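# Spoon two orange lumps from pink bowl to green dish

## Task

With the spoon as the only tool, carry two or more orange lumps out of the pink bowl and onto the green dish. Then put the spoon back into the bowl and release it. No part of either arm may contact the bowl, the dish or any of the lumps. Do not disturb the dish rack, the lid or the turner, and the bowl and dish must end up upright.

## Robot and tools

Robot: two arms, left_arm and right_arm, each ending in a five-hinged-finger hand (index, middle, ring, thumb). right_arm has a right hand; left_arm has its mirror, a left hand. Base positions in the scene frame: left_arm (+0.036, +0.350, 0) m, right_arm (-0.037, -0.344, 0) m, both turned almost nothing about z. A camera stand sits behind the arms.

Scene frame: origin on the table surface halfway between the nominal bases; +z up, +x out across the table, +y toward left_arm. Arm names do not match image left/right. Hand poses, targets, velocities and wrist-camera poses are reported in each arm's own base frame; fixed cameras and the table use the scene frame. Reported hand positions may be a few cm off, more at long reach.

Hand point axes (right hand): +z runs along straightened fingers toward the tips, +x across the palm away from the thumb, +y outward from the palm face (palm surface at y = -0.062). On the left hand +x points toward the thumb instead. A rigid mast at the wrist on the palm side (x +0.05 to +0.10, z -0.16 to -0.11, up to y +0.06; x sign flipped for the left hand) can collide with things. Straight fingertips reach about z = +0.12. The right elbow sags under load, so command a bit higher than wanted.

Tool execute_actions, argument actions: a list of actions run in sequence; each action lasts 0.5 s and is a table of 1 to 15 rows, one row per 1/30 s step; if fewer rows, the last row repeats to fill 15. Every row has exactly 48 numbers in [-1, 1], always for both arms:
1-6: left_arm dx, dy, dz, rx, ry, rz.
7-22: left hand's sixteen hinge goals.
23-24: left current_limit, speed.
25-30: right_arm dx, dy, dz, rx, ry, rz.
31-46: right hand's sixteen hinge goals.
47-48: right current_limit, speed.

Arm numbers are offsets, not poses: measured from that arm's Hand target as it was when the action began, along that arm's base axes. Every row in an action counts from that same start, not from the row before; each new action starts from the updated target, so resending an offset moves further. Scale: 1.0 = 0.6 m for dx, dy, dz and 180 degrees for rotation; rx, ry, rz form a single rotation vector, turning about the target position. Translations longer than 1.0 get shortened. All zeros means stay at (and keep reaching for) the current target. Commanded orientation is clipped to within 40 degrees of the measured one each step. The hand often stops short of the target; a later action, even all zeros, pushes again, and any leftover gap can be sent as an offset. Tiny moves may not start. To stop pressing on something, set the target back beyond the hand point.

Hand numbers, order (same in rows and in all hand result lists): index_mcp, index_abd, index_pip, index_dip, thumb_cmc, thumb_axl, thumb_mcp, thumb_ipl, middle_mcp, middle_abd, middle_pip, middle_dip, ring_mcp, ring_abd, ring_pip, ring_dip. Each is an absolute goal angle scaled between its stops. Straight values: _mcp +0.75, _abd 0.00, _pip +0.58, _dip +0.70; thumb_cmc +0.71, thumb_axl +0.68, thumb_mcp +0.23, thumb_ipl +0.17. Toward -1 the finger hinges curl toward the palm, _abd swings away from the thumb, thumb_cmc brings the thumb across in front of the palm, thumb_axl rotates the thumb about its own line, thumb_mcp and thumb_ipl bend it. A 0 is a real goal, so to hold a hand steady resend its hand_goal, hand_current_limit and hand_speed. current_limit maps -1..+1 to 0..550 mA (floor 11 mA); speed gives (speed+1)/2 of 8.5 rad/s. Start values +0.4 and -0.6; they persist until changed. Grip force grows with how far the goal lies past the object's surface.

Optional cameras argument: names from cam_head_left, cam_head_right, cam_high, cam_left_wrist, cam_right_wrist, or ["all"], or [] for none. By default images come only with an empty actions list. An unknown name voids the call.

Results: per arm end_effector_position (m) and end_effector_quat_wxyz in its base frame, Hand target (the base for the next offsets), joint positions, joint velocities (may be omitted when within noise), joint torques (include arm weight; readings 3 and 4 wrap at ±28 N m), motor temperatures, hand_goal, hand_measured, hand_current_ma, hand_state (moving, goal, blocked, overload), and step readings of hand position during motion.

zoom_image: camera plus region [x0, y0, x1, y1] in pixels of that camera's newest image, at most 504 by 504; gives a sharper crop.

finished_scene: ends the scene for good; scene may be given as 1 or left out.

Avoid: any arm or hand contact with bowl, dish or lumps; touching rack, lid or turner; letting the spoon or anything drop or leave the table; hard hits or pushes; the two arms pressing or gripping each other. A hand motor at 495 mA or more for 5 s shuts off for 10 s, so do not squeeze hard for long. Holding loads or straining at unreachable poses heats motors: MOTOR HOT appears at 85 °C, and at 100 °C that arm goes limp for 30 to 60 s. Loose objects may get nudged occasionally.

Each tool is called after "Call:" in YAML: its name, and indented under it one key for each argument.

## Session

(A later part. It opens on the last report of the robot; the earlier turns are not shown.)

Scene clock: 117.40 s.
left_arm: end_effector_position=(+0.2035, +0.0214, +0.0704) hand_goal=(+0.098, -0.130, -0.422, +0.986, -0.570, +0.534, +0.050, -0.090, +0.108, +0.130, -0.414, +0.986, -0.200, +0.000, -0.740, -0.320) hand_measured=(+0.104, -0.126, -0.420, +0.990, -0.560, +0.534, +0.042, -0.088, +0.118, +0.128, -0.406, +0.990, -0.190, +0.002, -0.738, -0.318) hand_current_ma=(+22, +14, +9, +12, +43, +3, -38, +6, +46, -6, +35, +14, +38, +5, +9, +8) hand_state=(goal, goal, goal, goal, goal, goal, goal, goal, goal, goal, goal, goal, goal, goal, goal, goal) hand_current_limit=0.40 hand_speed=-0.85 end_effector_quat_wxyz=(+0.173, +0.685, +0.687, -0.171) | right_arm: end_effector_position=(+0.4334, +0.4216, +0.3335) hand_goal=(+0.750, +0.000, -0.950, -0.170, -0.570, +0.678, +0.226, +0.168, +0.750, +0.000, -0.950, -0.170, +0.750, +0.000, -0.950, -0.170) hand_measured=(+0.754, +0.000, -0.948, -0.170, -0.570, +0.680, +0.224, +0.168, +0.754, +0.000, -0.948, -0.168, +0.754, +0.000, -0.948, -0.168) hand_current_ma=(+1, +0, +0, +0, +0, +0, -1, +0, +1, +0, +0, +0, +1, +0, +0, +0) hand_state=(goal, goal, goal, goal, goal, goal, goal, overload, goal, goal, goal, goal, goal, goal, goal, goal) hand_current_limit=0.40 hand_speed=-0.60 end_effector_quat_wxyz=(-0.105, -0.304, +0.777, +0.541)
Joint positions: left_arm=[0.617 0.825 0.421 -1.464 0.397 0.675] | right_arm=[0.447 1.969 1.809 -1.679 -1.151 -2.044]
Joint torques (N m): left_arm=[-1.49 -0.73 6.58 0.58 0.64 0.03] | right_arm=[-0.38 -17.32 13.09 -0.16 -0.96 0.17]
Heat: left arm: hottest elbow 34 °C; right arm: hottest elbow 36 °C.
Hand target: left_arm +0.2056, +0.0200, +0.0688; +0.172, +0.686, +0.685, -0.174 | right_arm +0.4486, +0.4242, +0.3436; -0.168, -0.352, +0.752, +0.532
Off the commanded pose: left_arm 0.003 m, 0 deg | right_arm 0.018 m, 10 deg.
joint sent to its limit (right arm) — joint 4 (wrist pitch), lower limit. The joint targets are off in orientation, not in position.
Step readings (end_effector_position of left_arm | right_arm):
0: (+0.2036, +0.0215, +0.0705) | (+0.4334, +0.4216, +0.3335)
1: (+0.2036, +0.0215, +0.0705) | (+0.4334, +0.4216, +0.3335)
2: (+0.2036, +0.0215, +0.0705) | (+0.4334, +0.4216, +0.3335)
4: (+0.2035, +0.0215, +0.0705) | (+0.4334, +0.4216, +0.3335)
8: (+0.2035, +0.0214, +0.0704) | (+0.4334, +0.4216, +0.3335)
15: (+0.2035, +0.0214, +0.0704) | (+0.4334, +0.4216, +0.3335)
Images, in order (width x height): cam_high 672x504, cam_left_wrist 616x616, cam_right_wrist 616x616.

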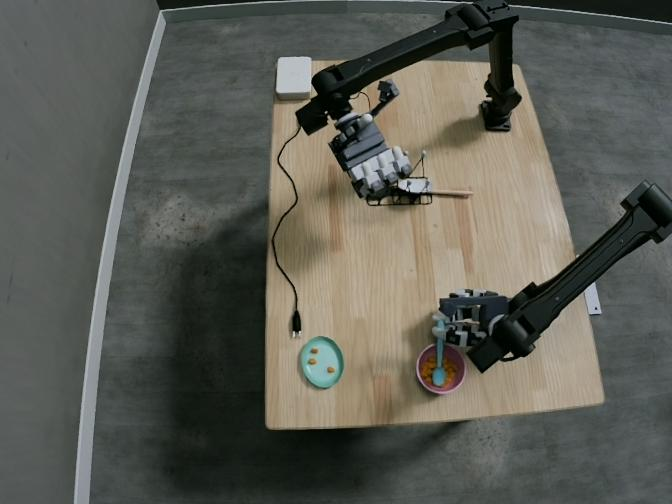

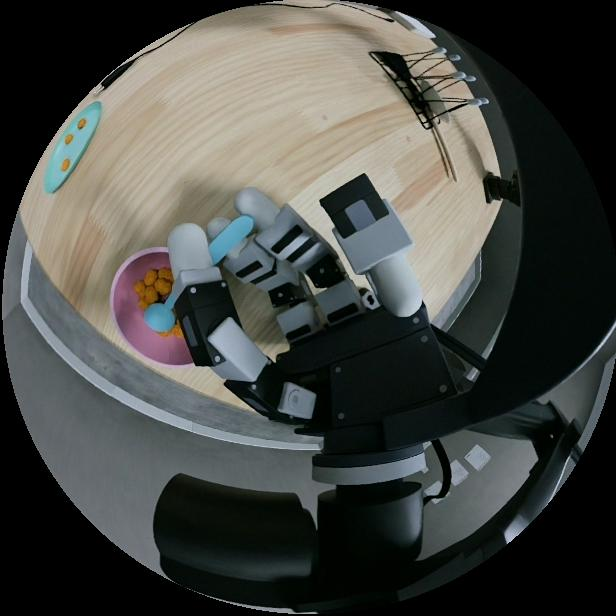

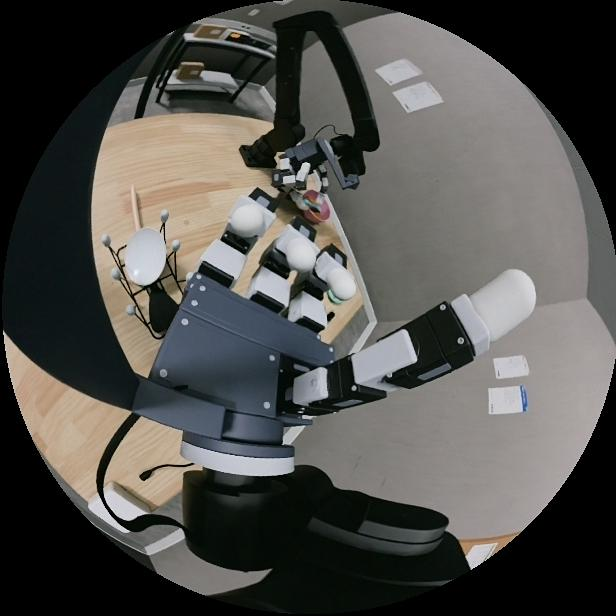

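Call:
execute_actions:
  actions:
    - [[0,0,0,0,0,0,0.098,-0.13,-0.422,0.986,-0.571,0.533,0.25,-0.09,0.108,0.13,-0.415,0.986,-0.2,0,-0.74,-0.32,0.4,-0.8,0,0,0,0,0,0,0.75,0,-0.95,-0.17,-0.571,0.678,0.226,0.168,0.75,0,-0.95,-0.17,0.75,0,-0.95,-0.17,0.4,-0.6]]
    - [[0,0,0,0,0,0,0.12,-0.13,-0.422,0.986,-0.571,0.533,0.45,0.1,0.13,0.13,-0.415,0.986,-0.2,0,-0.74,-0.32,0.4,-0.8,0,0,0,0,0,0,0.75,0,-0.95,-0.17,-0.571,0.678,0.226,0.168,0.75,0,-0.95,-0.17,0.75,0,-0.95,-0.17,0.4,-0.6]]
  cameras: ["cam_high","cam_left_wrist","cam_right_wrist"]

Call:
zoom_image:
  camera: "cam_high"
  region: [400, 290, 500, 400]

Call:
zoom_image:
  camera: "cam_left_wrist"
  region: [90, 120, 290, 350]

Call:
zoom_image:
  camera: "cam_right_wrist"
  region: [260, 140, 350, 230]

Scene clock: 119.17 s.
left_arm: end_effector_position=(+0.2035, +0.0214, +0.0704) hand_goal=(+0.120, -0.130, -0.422, +0.986, -0.570, +0.534, +0.450, +0.100, +0.130, +0.130, -0.414, +0.986, -0.200, +0.000, -0.740, -0.320) hand_measured=(+0.124, -0.126, -0.420, +0.990, -0.560, +0.534, +0.442, +0.096, +0.134, +0.128, -0.406, +0.990, -0.190, +0.002, -0.738, -0.318) hand_current_ma=(+13, +14, +9, +12, +43, +3, -40, -16, +16, -6, +33, +14, +38, +5, +9, +8) hand_state=(goal, goal, goal, goal, goal, goal, goal, goal, goal, goal, goal, goal, goal, goal, goal, goal) hand_current_limit=0.40 hand_speed=-0.80 end_effector_quat_wxyz=(+0.173, +0.685, +0.687, -0.171) | right_arm: end_effector_position=(+0.4334, +0.4216, +0.3335) hand_goal=(+0.750, +0.000, -0.950, -0.170, -0.570, +0.678, +0.226, +0.168, +0.750, +0.000, -0.950, -0.170, +0.750, +0.000, -0.950, -0.170) hand_measured=(+0.754, +0.000, -0.948, -0.170, -0.570, +0.680, +0.224, +0.168, +0.754, +0.000, -0.948, -0.168, +0.754, +0.000, -0.948, -0.168) hand_current_ma=(+1, +0, +0, +0, +0, +0, -1, +0, +1, +0, +0, +0, +1, +0, +0, +0) hand_state=(goal, goal, goal, goal, goal, goal, goal, overload, goal, goal, goal, goal, goal, goal, goal, goal) hand_current_limit=0.40 hand_speed=-0.60 end_effector_quat_wxyz=(-0.105, -0.304, +0.777, +0.541)
Joint positions: left_arm=[0.617 0.825 0.421 -1.464 0.397 0.675] | right_arm=[0.447 1.969 1.809 -1.679 -1.151 -2.044]
Joint torques (N m): left_arm=[-1.73 -0.38 6.46 0.62 0.64 0.02] | right_arm=[-0.03 -17.44 13.18 -0.17 -0.96 0.16]
Heat: left arm: hottest elbow 34 °C; right arm: hottest elbow 36 °C.
Hand target: left_arm +0.2055, +0.0200, +0.0687; +0.172, +0.686, +0.685, -0.174 | right_arm +0.4486, +0.4242, +0.3436; -0.168, -0.352, +0.752, +0.532
Off the commanded pose: left_arm 0.003 m, 0 deg | right_arm 0.018 m, 10 deg.
joint sent to its limit (right arm) — joint 4 (wrist pitch), lower limit. The joint targets are off in orientation, not in position.
Step readings (end_effector_position of left_arm | right_arm):
0: (+0.2035, +0.0214, +0.0704) | (+0.4334, +0.4216, +0.3335)
1: (+0.2035, +0.0214, +0.0704) | (+0.4334, +0.4216, +0.3335)
2: (+0.2035, +0.0214, +0.0704) | (+0.4334, +0.4216, +0.3335)
4: (+0.2035, +0.0214, +0.0704) | (+0.4334, +0.4216, +0.3335)
8: (+0.2035, +0.0214, +0.0704) | (+0.4334, +0.4216, +0.3335)
15: (+0.2035, +0.0214, +0.0704) | (+0.4334, +0.4216, +0.3335)
16: (+0.2035, +0.0214, +0.0704) | (+0.4334, +0.4216, +0.3335)
17: (+0.2035, +0.0214, +0.0704) | (+0.4334, +0.4216, +0.3335)
19: (+0.2035, +0.0214, +0.0704) | (+0.4334, +0.4216, +0.3335)
23: (+0.2035, +0.0214, +0.0704) | (+0.4334, +0.4216, +0.3335)
30: (+0.2035, +0.0214, +0.0704) | (+0.4334, +0.4216, +0.3335)
Images, in order (width x height): cam_high 672x504, cam_left_wrist 616x616, cam_right_wrist 616x616.

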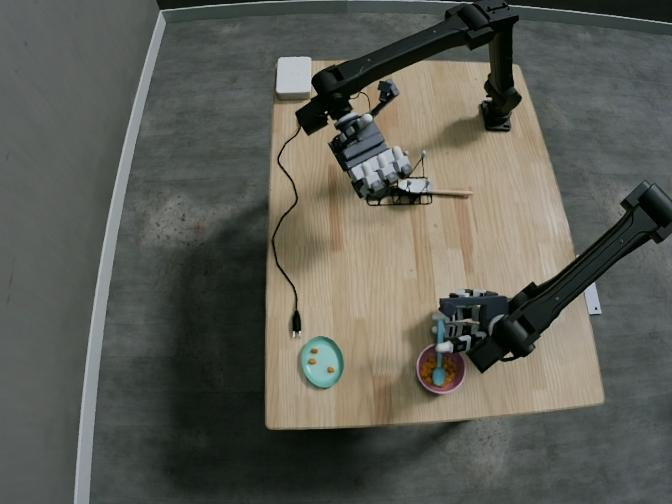

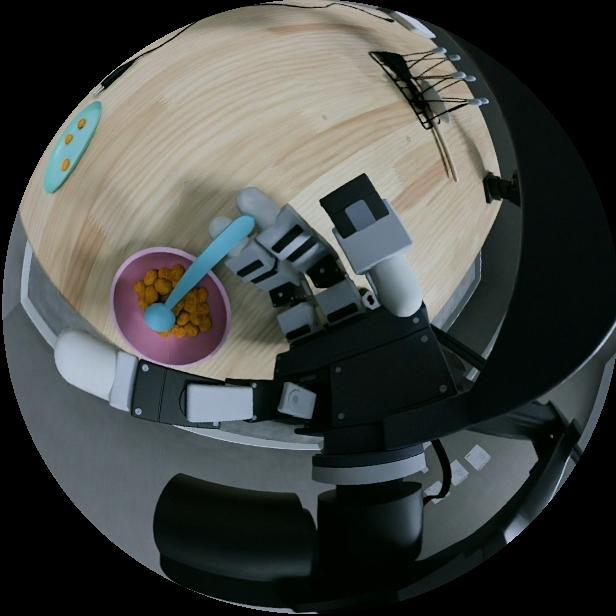

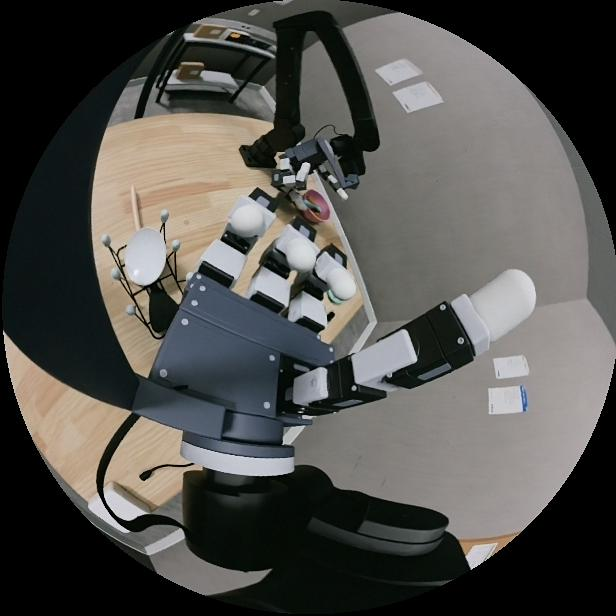

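Scaled by 4.582 from the camera's 672x504 image, which has a finer 960x720 frame.

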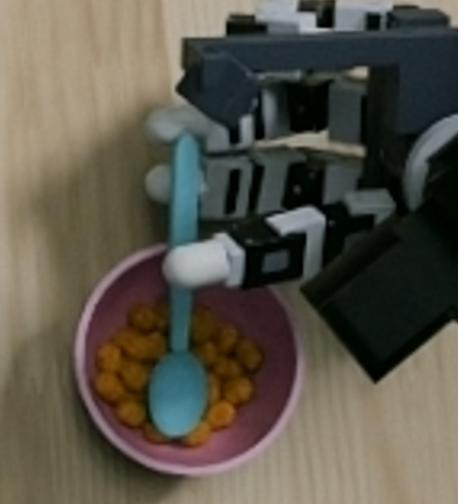

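Scaled by 2.191 from the camera's 616x616 image, which has a finer 880x880 frame.

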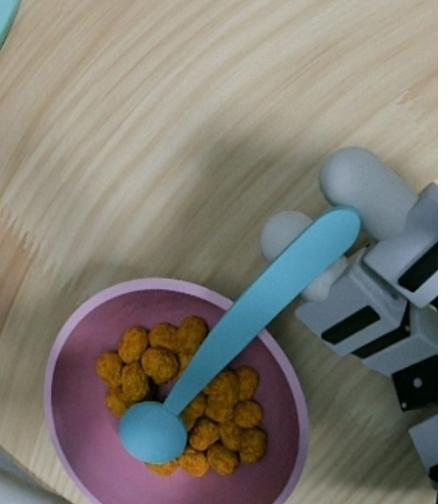

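Scaled by 5.600 from the camera's 616x616 image, which has a finer 880x880 frame.

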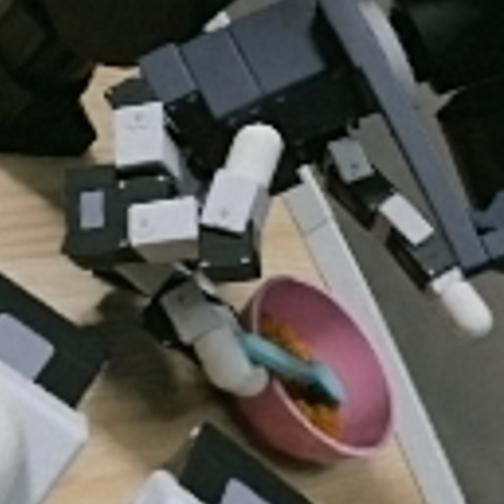

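Call:
execute_actions:
  actions:
    - [[0,0,0,0,0,0,0.16,-0.13,-0.422,0.986,-0.571,0.533,0.45,0.168,0.17,0.13,-0.415,0.986,-0.2,0,-0.74,-0.32,0.4,-0.8,0,0,0,0,0,0,0.75,0,-0.95,-0.17,-0.571,0.678,0.226,0.168,0.75,0,-0.95,-0.17,0.75,0,-0.95,-0.17,0.4,-0.6]]
    - [[0,-0.015,0,0,0,0,0.16,-0.13,-0.422,0.986,-0.571,0.533,0.45,0.168,0.17,0.13,-0.415,0.986,-0.2,0,-0.74,-0.32,0.4,-0.8,0,0,0,0,0,0,0.75,0,-0.95,-0.17,-0.571,0.678,0.226,0.168,0.75,0,-0.95,-0.17,0.75,0,-0.95,-0.17,0.4,-0.6]]
  cameras: ["cam_high","cam_left_wrist"]

Call:
zoom_image:
  camera: "cam_high"
  region: [400, 290, 500, 400]

Call:
zoom_image:
  camera: "cam_left_wrist"
  region: [90, 120, 290, 350]

Scene clock: 120.87 s.
left_arm: end_effector_position=(+0.2020, +0.0115, +0.0664) hand_goal=(+0.160, -0.130, -0.422, +0.986, -0.570, +0.534, +0.450, +0.168, +0.170, +0.130, -0.414, +0.986, -0.200, +0.000, -0.740, -0.320) hand_measured=(+0.164, -0.126, -0.420, +0.990, -0.560, +0.534, +0.442, +0.164, +0.174, +0.128, -0.406, +0.990, -0.190, +0.002, -0.738, -0.318) hand_current_ma=(+15, +14, +9, +12, +42, +3, -37, -16, +14, -5, +30, +12, +38, +5, +9, +8) hand_state=(goal, goal, goal, goal, goal, goal, goal, goal, goal, goal, goal, goal, goal, goal, goal, goal) hand_current_limit=0.40 hand_speed=-0.80 end_effector_quat_wxyz=(+0.171, +0.683, +0.687, -0.182) | right_arm: end_effector_position=(+0.4334, +0.4216, +0.3335) hand_goal=(+0.750, +0.000, -0.950, -0.170, -0.570, +0.678, +0.226, +0.168, +0.750, +0.000, -0.950, -0.170, +0.750, +0.000, -0.950, -0.170) hand_measured=(+0.754, +0.000, -0.948, -0.170, -0.570, +0.680, +0.224, +0.168, +0.754, +0.000, -0.948, -0.168, +0.754, +0.000, -0.948, -0.168) hand_current_ma=(+1, +0, +0, +0, +0, +0, -1, +0, +1, +0, +0, +0, +1, +0, +0, +0) hand_state=(goal, goal, goal, goal, goal, goal, goal, overload, goal, goal, goal, goal, goal, goal, goal, goal) hand_current_limit=0.40 hand_speed=-0.60 end_effector_quat_wxyz=(-0.105, -0.304, +0.777, +0.541)
Joint positions: left_arm=[0.565 0.82 0.409 -1.46 0.412 0.622] | right_arm=[0.447 1.969 1.809 -1.679 -1.151 -2.044]
Joint torques (N m): left_arm=[-0.79 -1.85 6.49 0.62 0.66 0.03] | right_arm=[-0.21 -17.79 13.11 -0.16 -0.95 0.17]
Heat: left arm: hottest shoulder 33 °C; right arm: hottest elbow 36 °C.
Hand target: left_arm +0.2057, +0.0111, +0.0688; +0.172, +0.686, +0.686, -0.173 | right_arm +0.4486, +0.4242, +0.3436; -0.168, -0.352, +0.752, +0.532
Off the commanded pose: left_arm 0.004 m, 1 deg | right_arm 0.018 m, 10 deg.
joint sent to its limit (right arm) — joint 4 (wrist pitch), lower limit. The joint targets are off in orientation, not in position.
Step readings (end_effector_position of left_arm | right_arm):
0: (+0.2035, +0.0214, +0.0704) | (+0.4334, +0.4216, +0.3335)
1: (+0.2035, +0.0214, +0.0704) | (+0.4334, +0.4216, +0.3335)
2: (+0.2035, +0.0214, +0.0704) | (+0.4334, +0.4216, +0.3335)
4: (+0.2035, +0.0214, +0.0704) | (+0.4334, +0.4216, +0.3335)
8: (+0.2035, +0.0214, +0.0704) | (+0.4334, +0.4216, +0.3335)
15: (+0.2035, +0.0214, +0.0704) | (+0.4334, +0.4216, +0.3335)
16: (+0.2035, +0.0215, +0.0703) | (+0.4334, +0.4216, +0.3335)
17: (+0.2034, +0.0208, +0.0701) | (+0.4334, +0.4216, +0.3335)
19: (+0.2033, +0.0176, +0.0693) | (+0.4334, +0.4216, +0.3335)
23: (+0.2021, +0.0115, +0.0670) | (+0.4334, +0.4216, +0.3335)
30: (+0.2020, +0.0112, +0.0665) | (+0.4334, +0.4216, +0.3335)
Images, in order (width x height): cam_high 672x504, cam_left_wrist 616x616.

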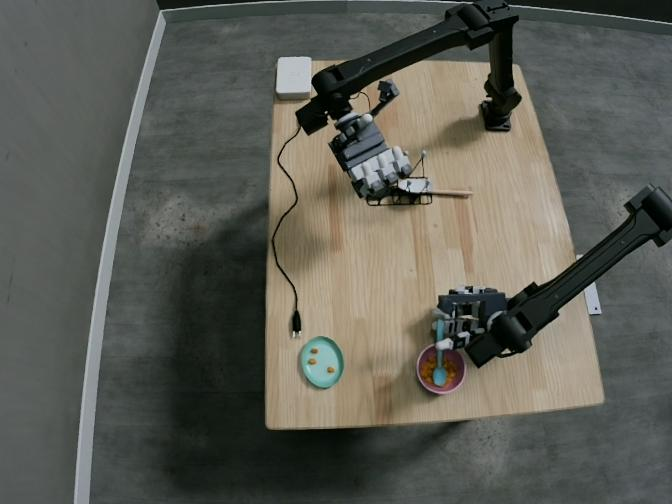

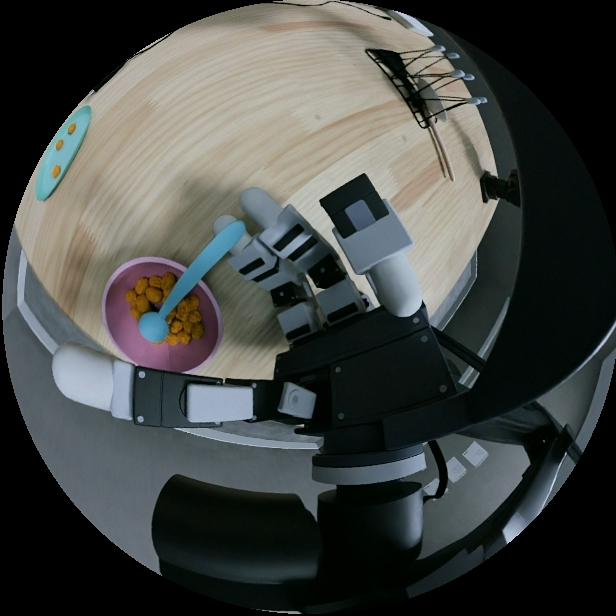

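Scaled by 4.582 from the camera's 672x504 image, which has a finer 960x720 frame.

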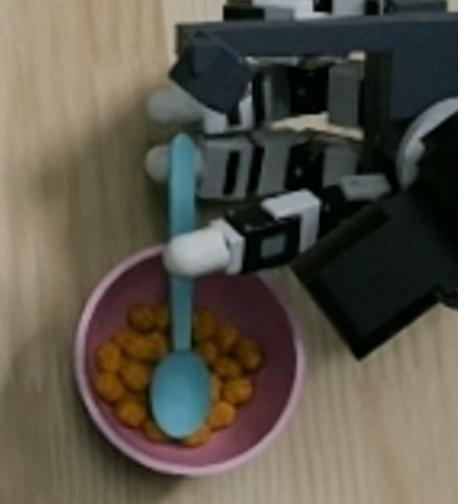

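Scaled by 2.191 from the camera's 616x616 image, which has a finer 880x880 frame.

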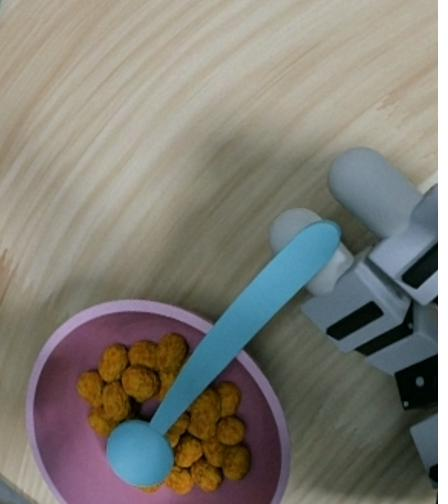

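Call:
execute_actions:
  actions:
    - [[0,-0.03,0.004,0,0,0,0.16,-0.13,-0.422,0.986,-0.571,0.533,0.45,0.168,0.17,0.13,-0.415,0.986,-0.2,0,-0.74,-0.32,0.4,-0.8,0,0,0,0,0,0,0.75,0,-0.95,-0.17,-0.571,0.678,0.226,0.168,0.75,0,-0.95,-0.17,0.75,0,-0.95,-0.17,0.4,-0.6]]
    - [[0,-0.03,0.004,0,0,0,0.16,-0.13,-0.422,0.986,-0.571,0.533,0.45,0.168,0.17,0.13,-0.415,0.986,-0.2,0,-0.74,-0.32,0.4,-0.8,0,0,0,0,0,0,0.75,0,-0.95,-0.17,-0.571,0.678,0.226,0.168,0.75,0,-0.95,-0.17,0.75,0,-0.95,-0.17,0.4,-0.6]]
  cameras: ["cam_high","cam_left_wrist"]

Call:
zoom_image:
  camera: "cam_high"
  region: [400, 290, 500, 400]

Call:
zoom_image:
  camera: "cam_left_wrist"
  region: [90, 120, 290, 350]

Scene clock: 122.63 s.
left_arm: end_effector_position=(+0.2025, -0.0239, +0.0712) hand_goal=(+0.160, -0.130, -0.422, +0.986, -0.570, +0.534, +0.450, +0.168, +0.170, +0.130, -0.414, +0.986, -0.200, +0.000, -0.740, -0.320) hand_measured=(+0.164, -0.126, -0.420, +0.990, -0.560, +0.534, +0.444, +0.166, +0.174, +0.128, -0.406, +0.990, -0.190, +0.002, -0.738, -0.318) hand_current_ma=(+15, +14, +9, +12, +38, +3, -35, -15, +14, -4, +29, +12, +38, +5, +9, +8) hand_state=(goal, goal, goal, goal, goal, goal, goal, goal, goal, goal, goal, goal, goal, goal, goal, goal) hand_current_limit=0.40 hand_speed=-0.80 end_effector_quat_wxyz=(+0.170, +0.682, +0.687, -0.182) | right_arm: end_effector_position=(+0.4334, +0.4216, +0.3335) hand_goal=(+0.750, +0.000, -0.950, -0.170, -0.570, +0.678, +0.226, +0.168, +0.750, +0.000, -0.950, -0.170, +0.750, +0.000, -0.950, -0.170) hand_measured=(+0.754, +0.000, -0.948, -0.170, -0.570, +0.680, +0.224, +0.168, +0.754, +0.000, -0.948, -0.168, +0.754, +0.000, -0.948, -0.168) hand_current_ma=(+1, +0, +0, +0, +0, +0, -1, +0, +1, +0, +0, +0, +1, +0, +0, +0) hand_state=(goal, goal, goal, goal, goal, goal, goal, overload, goal, goal, goal, goal, goal, goal, goal, goal) hand_current_limit=0.40 hand_speed=-0.60 end_effector_quat_wxyz=(-0.105, -0.304, +0.777, +0.541)
Joint positions: left_arm=[0.322 0.706 0.388 -1.44 0.469 0.36] | right_arm=[0.447 1.969 1.809 -1.679 -1.151 -2.044]
Joint torques (N m): left_arm=[-1.26 -1.55 7.01 0.88 0.55 0] | right_arm=[-0.09 -17.61 13.09 -0.13 -0.96 0.17]
Heat: left arm: hottest shoulder 33 °C; right arm: hottest elbow 36 °C.
Hand target: left_arm +0.2057, -0.0249, +0.0737; +0.172, +0.686, +0.686, -0.173 | right_arm +0.4486, +0.4242, +0.3436; -0.168, -0.352, +0.752, +0.532
Off the commanded pose: left_arm 0.004 m, 1 deg | right_arm 0.018 m, 10 deg.
joint sent to its limit (right arm) — joint 4 (wrist pitch), lower limit. The joint targets are off in orientation, not in position.
Step readings (end_effector_position of left_arm | right_arm):
0: (+0.2020, +0.0115, +0.0664) | (+0.4334, +0.4216, +0.3335)
1: (+0.2021, +0.0114, +0.0664) | (+0.4334, +0.4216, +0.3335)
2: (+0.2023, +0.0103, +0.0666) | (+0.4334, +0.4216, +0.3335)
4: (+0.2031, +0.0044, +0.0681) | (+0.4334, +0.4216, +0.3335)
8: (+0.2028, -0.0060, +0.0701) | (+0.4334, +0.4216, +0.3335)
15: (+0.2027, -0.0069, +0.0694) | (+0.4334, +0.4216, +0.3335)
16: (+0.2028, -0.0069, +0.0693) | (+0.4334, +0.4216, +0.3335)
17: (+0.2031, -0.0077, +0.0697) | (+0.4334, +0.4216, +0.3335)
19: (+0.2031, -0.0139, +0.0706) | (+0.4334, +0.4216, +0.3335)
23: (+0.2031, -0.0240, +0.0727) | (+0.4334, +0.4216, +0.3335)
30: (+0.2026, -0.0251, +0.0718) | (+0.4334, +0.4216, +0.3335)
Images, in order (width x height): cam_high 672x504, cam_left_wrist 616x616.

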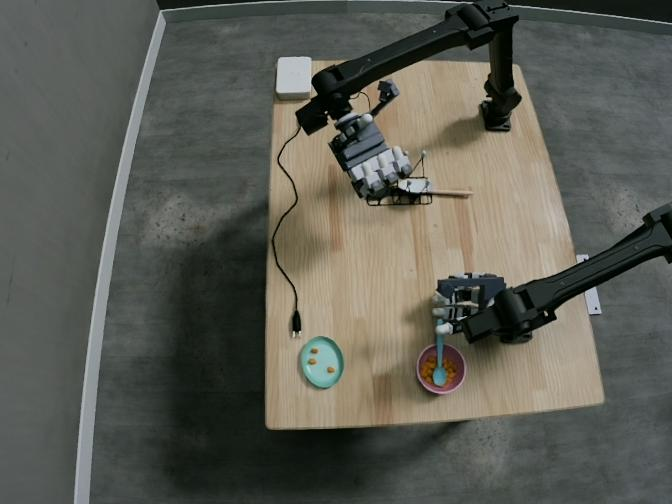

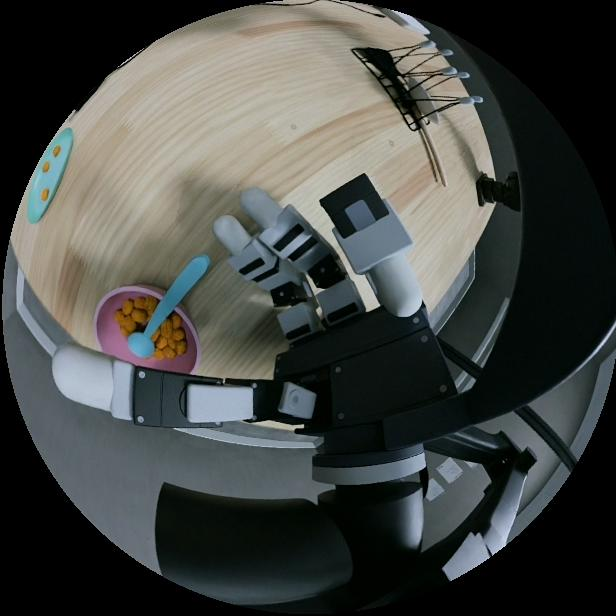

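Scaled by 4.582 from the camera's 672x504 image, which has a finer 960x720 frame.

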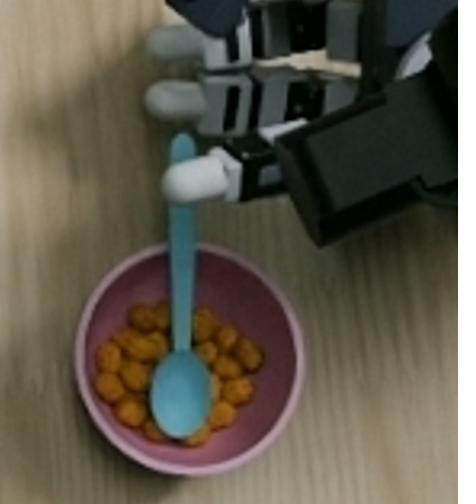

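Scaled by 2.191 from the camera's 616x616 image, which has a finer 880x880 frame.

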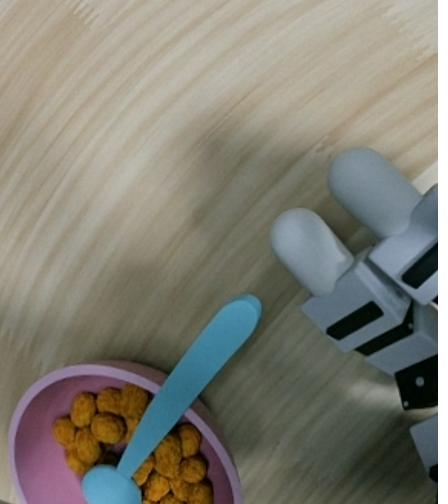

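Call:
execute_actions:
  actions:
    - [[0,-0.05,0.005,0,0,0,0.16,-0.13,-0.422,0.986,-0.571,0.533,0.45,0.168,0.17,0.13,-0.415,0.986,-0.2,0,-0.74,-0.32,0.4,-0.8,0,0,0,0,0,0,0.75,0,-0.95,-0.17,-0.571,0.678,0.226,0.168,0.75,0,-0.95,-0.17,0.75,0,-0.95,-0.17,0.4,-0.6]]
    - [[0,-0.05,0.03,0,0,0,0.16,-0.13,-0.422,0.986,-0.571,0.533,0.45,0.168,0.17,0.13,-0.415,0.986,-0.2,0,-0.74,-0.32,0.4,-0.8,0,0,0,0,0,0,0.75,0,-0.95,-0.17,-0.571,0.678,0.226,0.168,0.75,0,-0.95,-0.17,0.75,0,-0.95,-0.17,0.4,-0.6]]
  cameras: ["cam_high","cam_left_wrist"]

Call:
zoom_image:
  camera: "cam_high"
  region: [290, 290, 500, 400]

Call:
zoom_image:
  camera: "cam_left_wrist"
  region: [50, 220, 290, 400]

Scene clock: 124.73 s.
left_arm: end_effector_position=(+0.1921, -0.0816, +0.0760) hand_goal=(+0.160, -0.130, -0.422, +0.986, -0.570, +0.534, +0.450, +0.168, +0.170, +0.130, -0.414, +0.986, -0.200, +0.000, -0.740, -0.320) hand_measured=(+0.164, -0.126, -0.420, +0.990, -0.562, +0.534, +0.444, +0.166, +0.174, +0.130, -0.406, +0.990, -0.190, +0.002, -0.738, -0.318) hand_current_ma=(+15, +14, +9, +12, +34, +3, -32, -14, +14, -3, +28, +12, +38, +5, +9, +8) hand_state=(goal, goal, goal, goal, goal, goal, goal, goal, goal, goal, goal, goal, goal, goal, goal, goal) hand_current_limit=0.40 hand_speed=-0.80 end_effector_quat_wxyz=(+0.154, +0.681, +0.690, -0.192) | right_arm: end_effector_position=(+0.4334, +0.4216, +0.3335) hand_goal=(+0.750, +0.000, -0.950, -0.170, -0.570, +0.678, +0.226, +0.168, +0.750, +0.000, -0.950, -0.170, +0.750, +0.000, -0.950, -0.170) hand_measured=(+0.754, +0.000, -0.948, -0.170, -0.570, +0.680, +0.224, +0.168, +0.754, +0.000, -0.948, -0.168, +0.754, +0.000, -0.948, -0.168) hand_current_ma=(+1, +0, +0, +0, +0, +0, -1, +0, +1, +0, +0, +0, +1, +0, +0, +0) hand_state=(goal, goal, goal, goal, goal, goal, goal, overload, goal, goal, goal, goal, goal, goal, goal, goal) hand_current_limit=0.40 hand_speed=-0.60 end_effector_quat_wxyz=(-0.105, -0.304, +0.777, +0.541)
Joint positions: left_arm=[-0.158 0.577 0.376 -1.34 0.497 -0.179] | right_arm=[0.447 1.969 1.809 -1.679 -1.151 -2.044]
Joint torques (N m): left_arm=[-1.67 -0.73 10.17 1.21 0.32 0.05] | right_arm=[-0.26 -17.79 13.16 -0.18 -0.95 0.16]
Heat: left arm: hottest shoulder 33 °C; right arm: hottest elbow 36 °C.
Hand target: left_arm +0.2056, -0.0849, +0.0945; +0.172, +0.686, +0.686, -0.173 | right_arm +0.4486, +0.4242, +0.3436; -0.168, -0.352, +0.752, +0.532
Off the commanded pose: left_arm 0.023 m, 3 deg | right_arm 0.018 m, 10 deg.
joint sent to its limit (right arm) — joint 4 (wrist pitch), lower limit. The joint targets are off in orientation, not in position.
Step readings (end_effector_position of left_arm | right_arm):
0: (+0.2025, -0.0239, +0.0711) | (+0.4334, +0.4216, +0.3335)
1: (+0.2026, -0.0239, +0.0712) | (+0.4334, +0.4216, +0.3335)
2: (+0.2027, -0.0255, +0.0713) | (+0.4334, +0.4216, +0.3335)
4: (+0.2030, -0.0353, +0.0730) | (+0.4334, +0.4216, +0.3335)
8: (+0.2010, -0.0531, +0.0760) | (+0.4334, +0.4216, +0.3335)
15: (+0.2024, -0.0561, +0.0751) | (+0.4334, +0.4216, +0.3335)
16: (+0.2025, -0.0561, +0.0749) | (+0.4334, +0.4216, +0.3335)
17: (+0.2020, -0.0571, +0.0748) | (+0.4334, +0.4216, +0.3335)
19: (+0.1995, -0.0660, +0.0762) | (+0.4334, +0.4216, +0.3335)
23: (+0.1931, -0.0829, +0.0790) | (+0.4334, +0.4216, +0.3335)
30: (+0.1924, -0.0843, +0.0776) | (+0.4334, +0.4216, +0.3335)
Images, in order (width x height): cam_high 672x504, cam_left_wrist 616x616.

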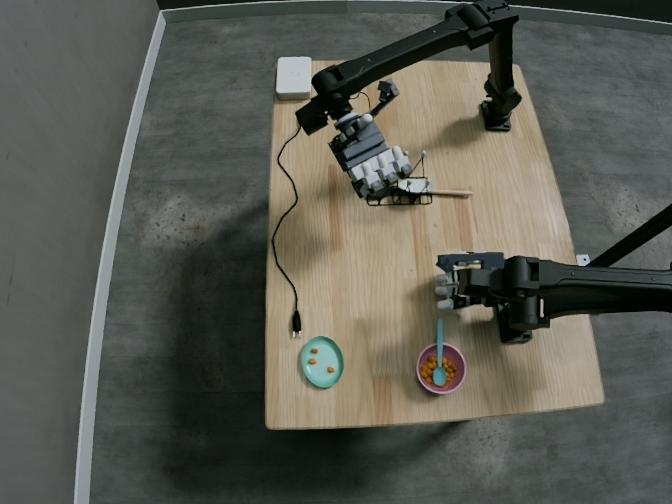

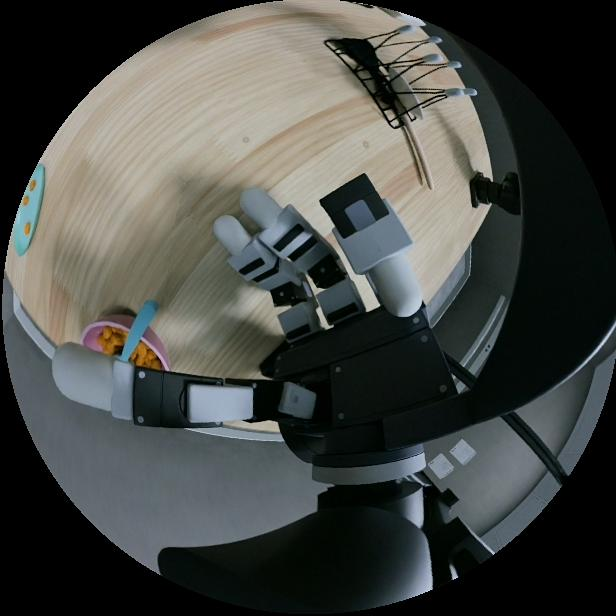

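Scaled by 2.400 from the camera's 672x504 image, which has a finer 960x720 frame.

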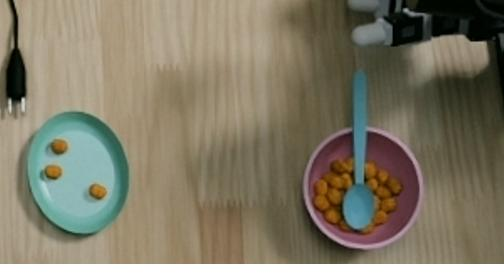

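Scaled by 2.100 from the camera's 616x616 image, which has a finer 880x880 frame.

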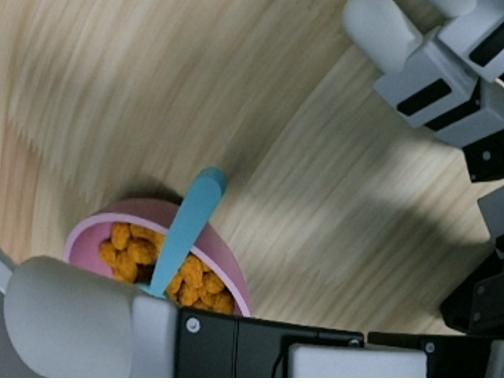

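Call:
finished_scene:

The scene is finished: the task was done.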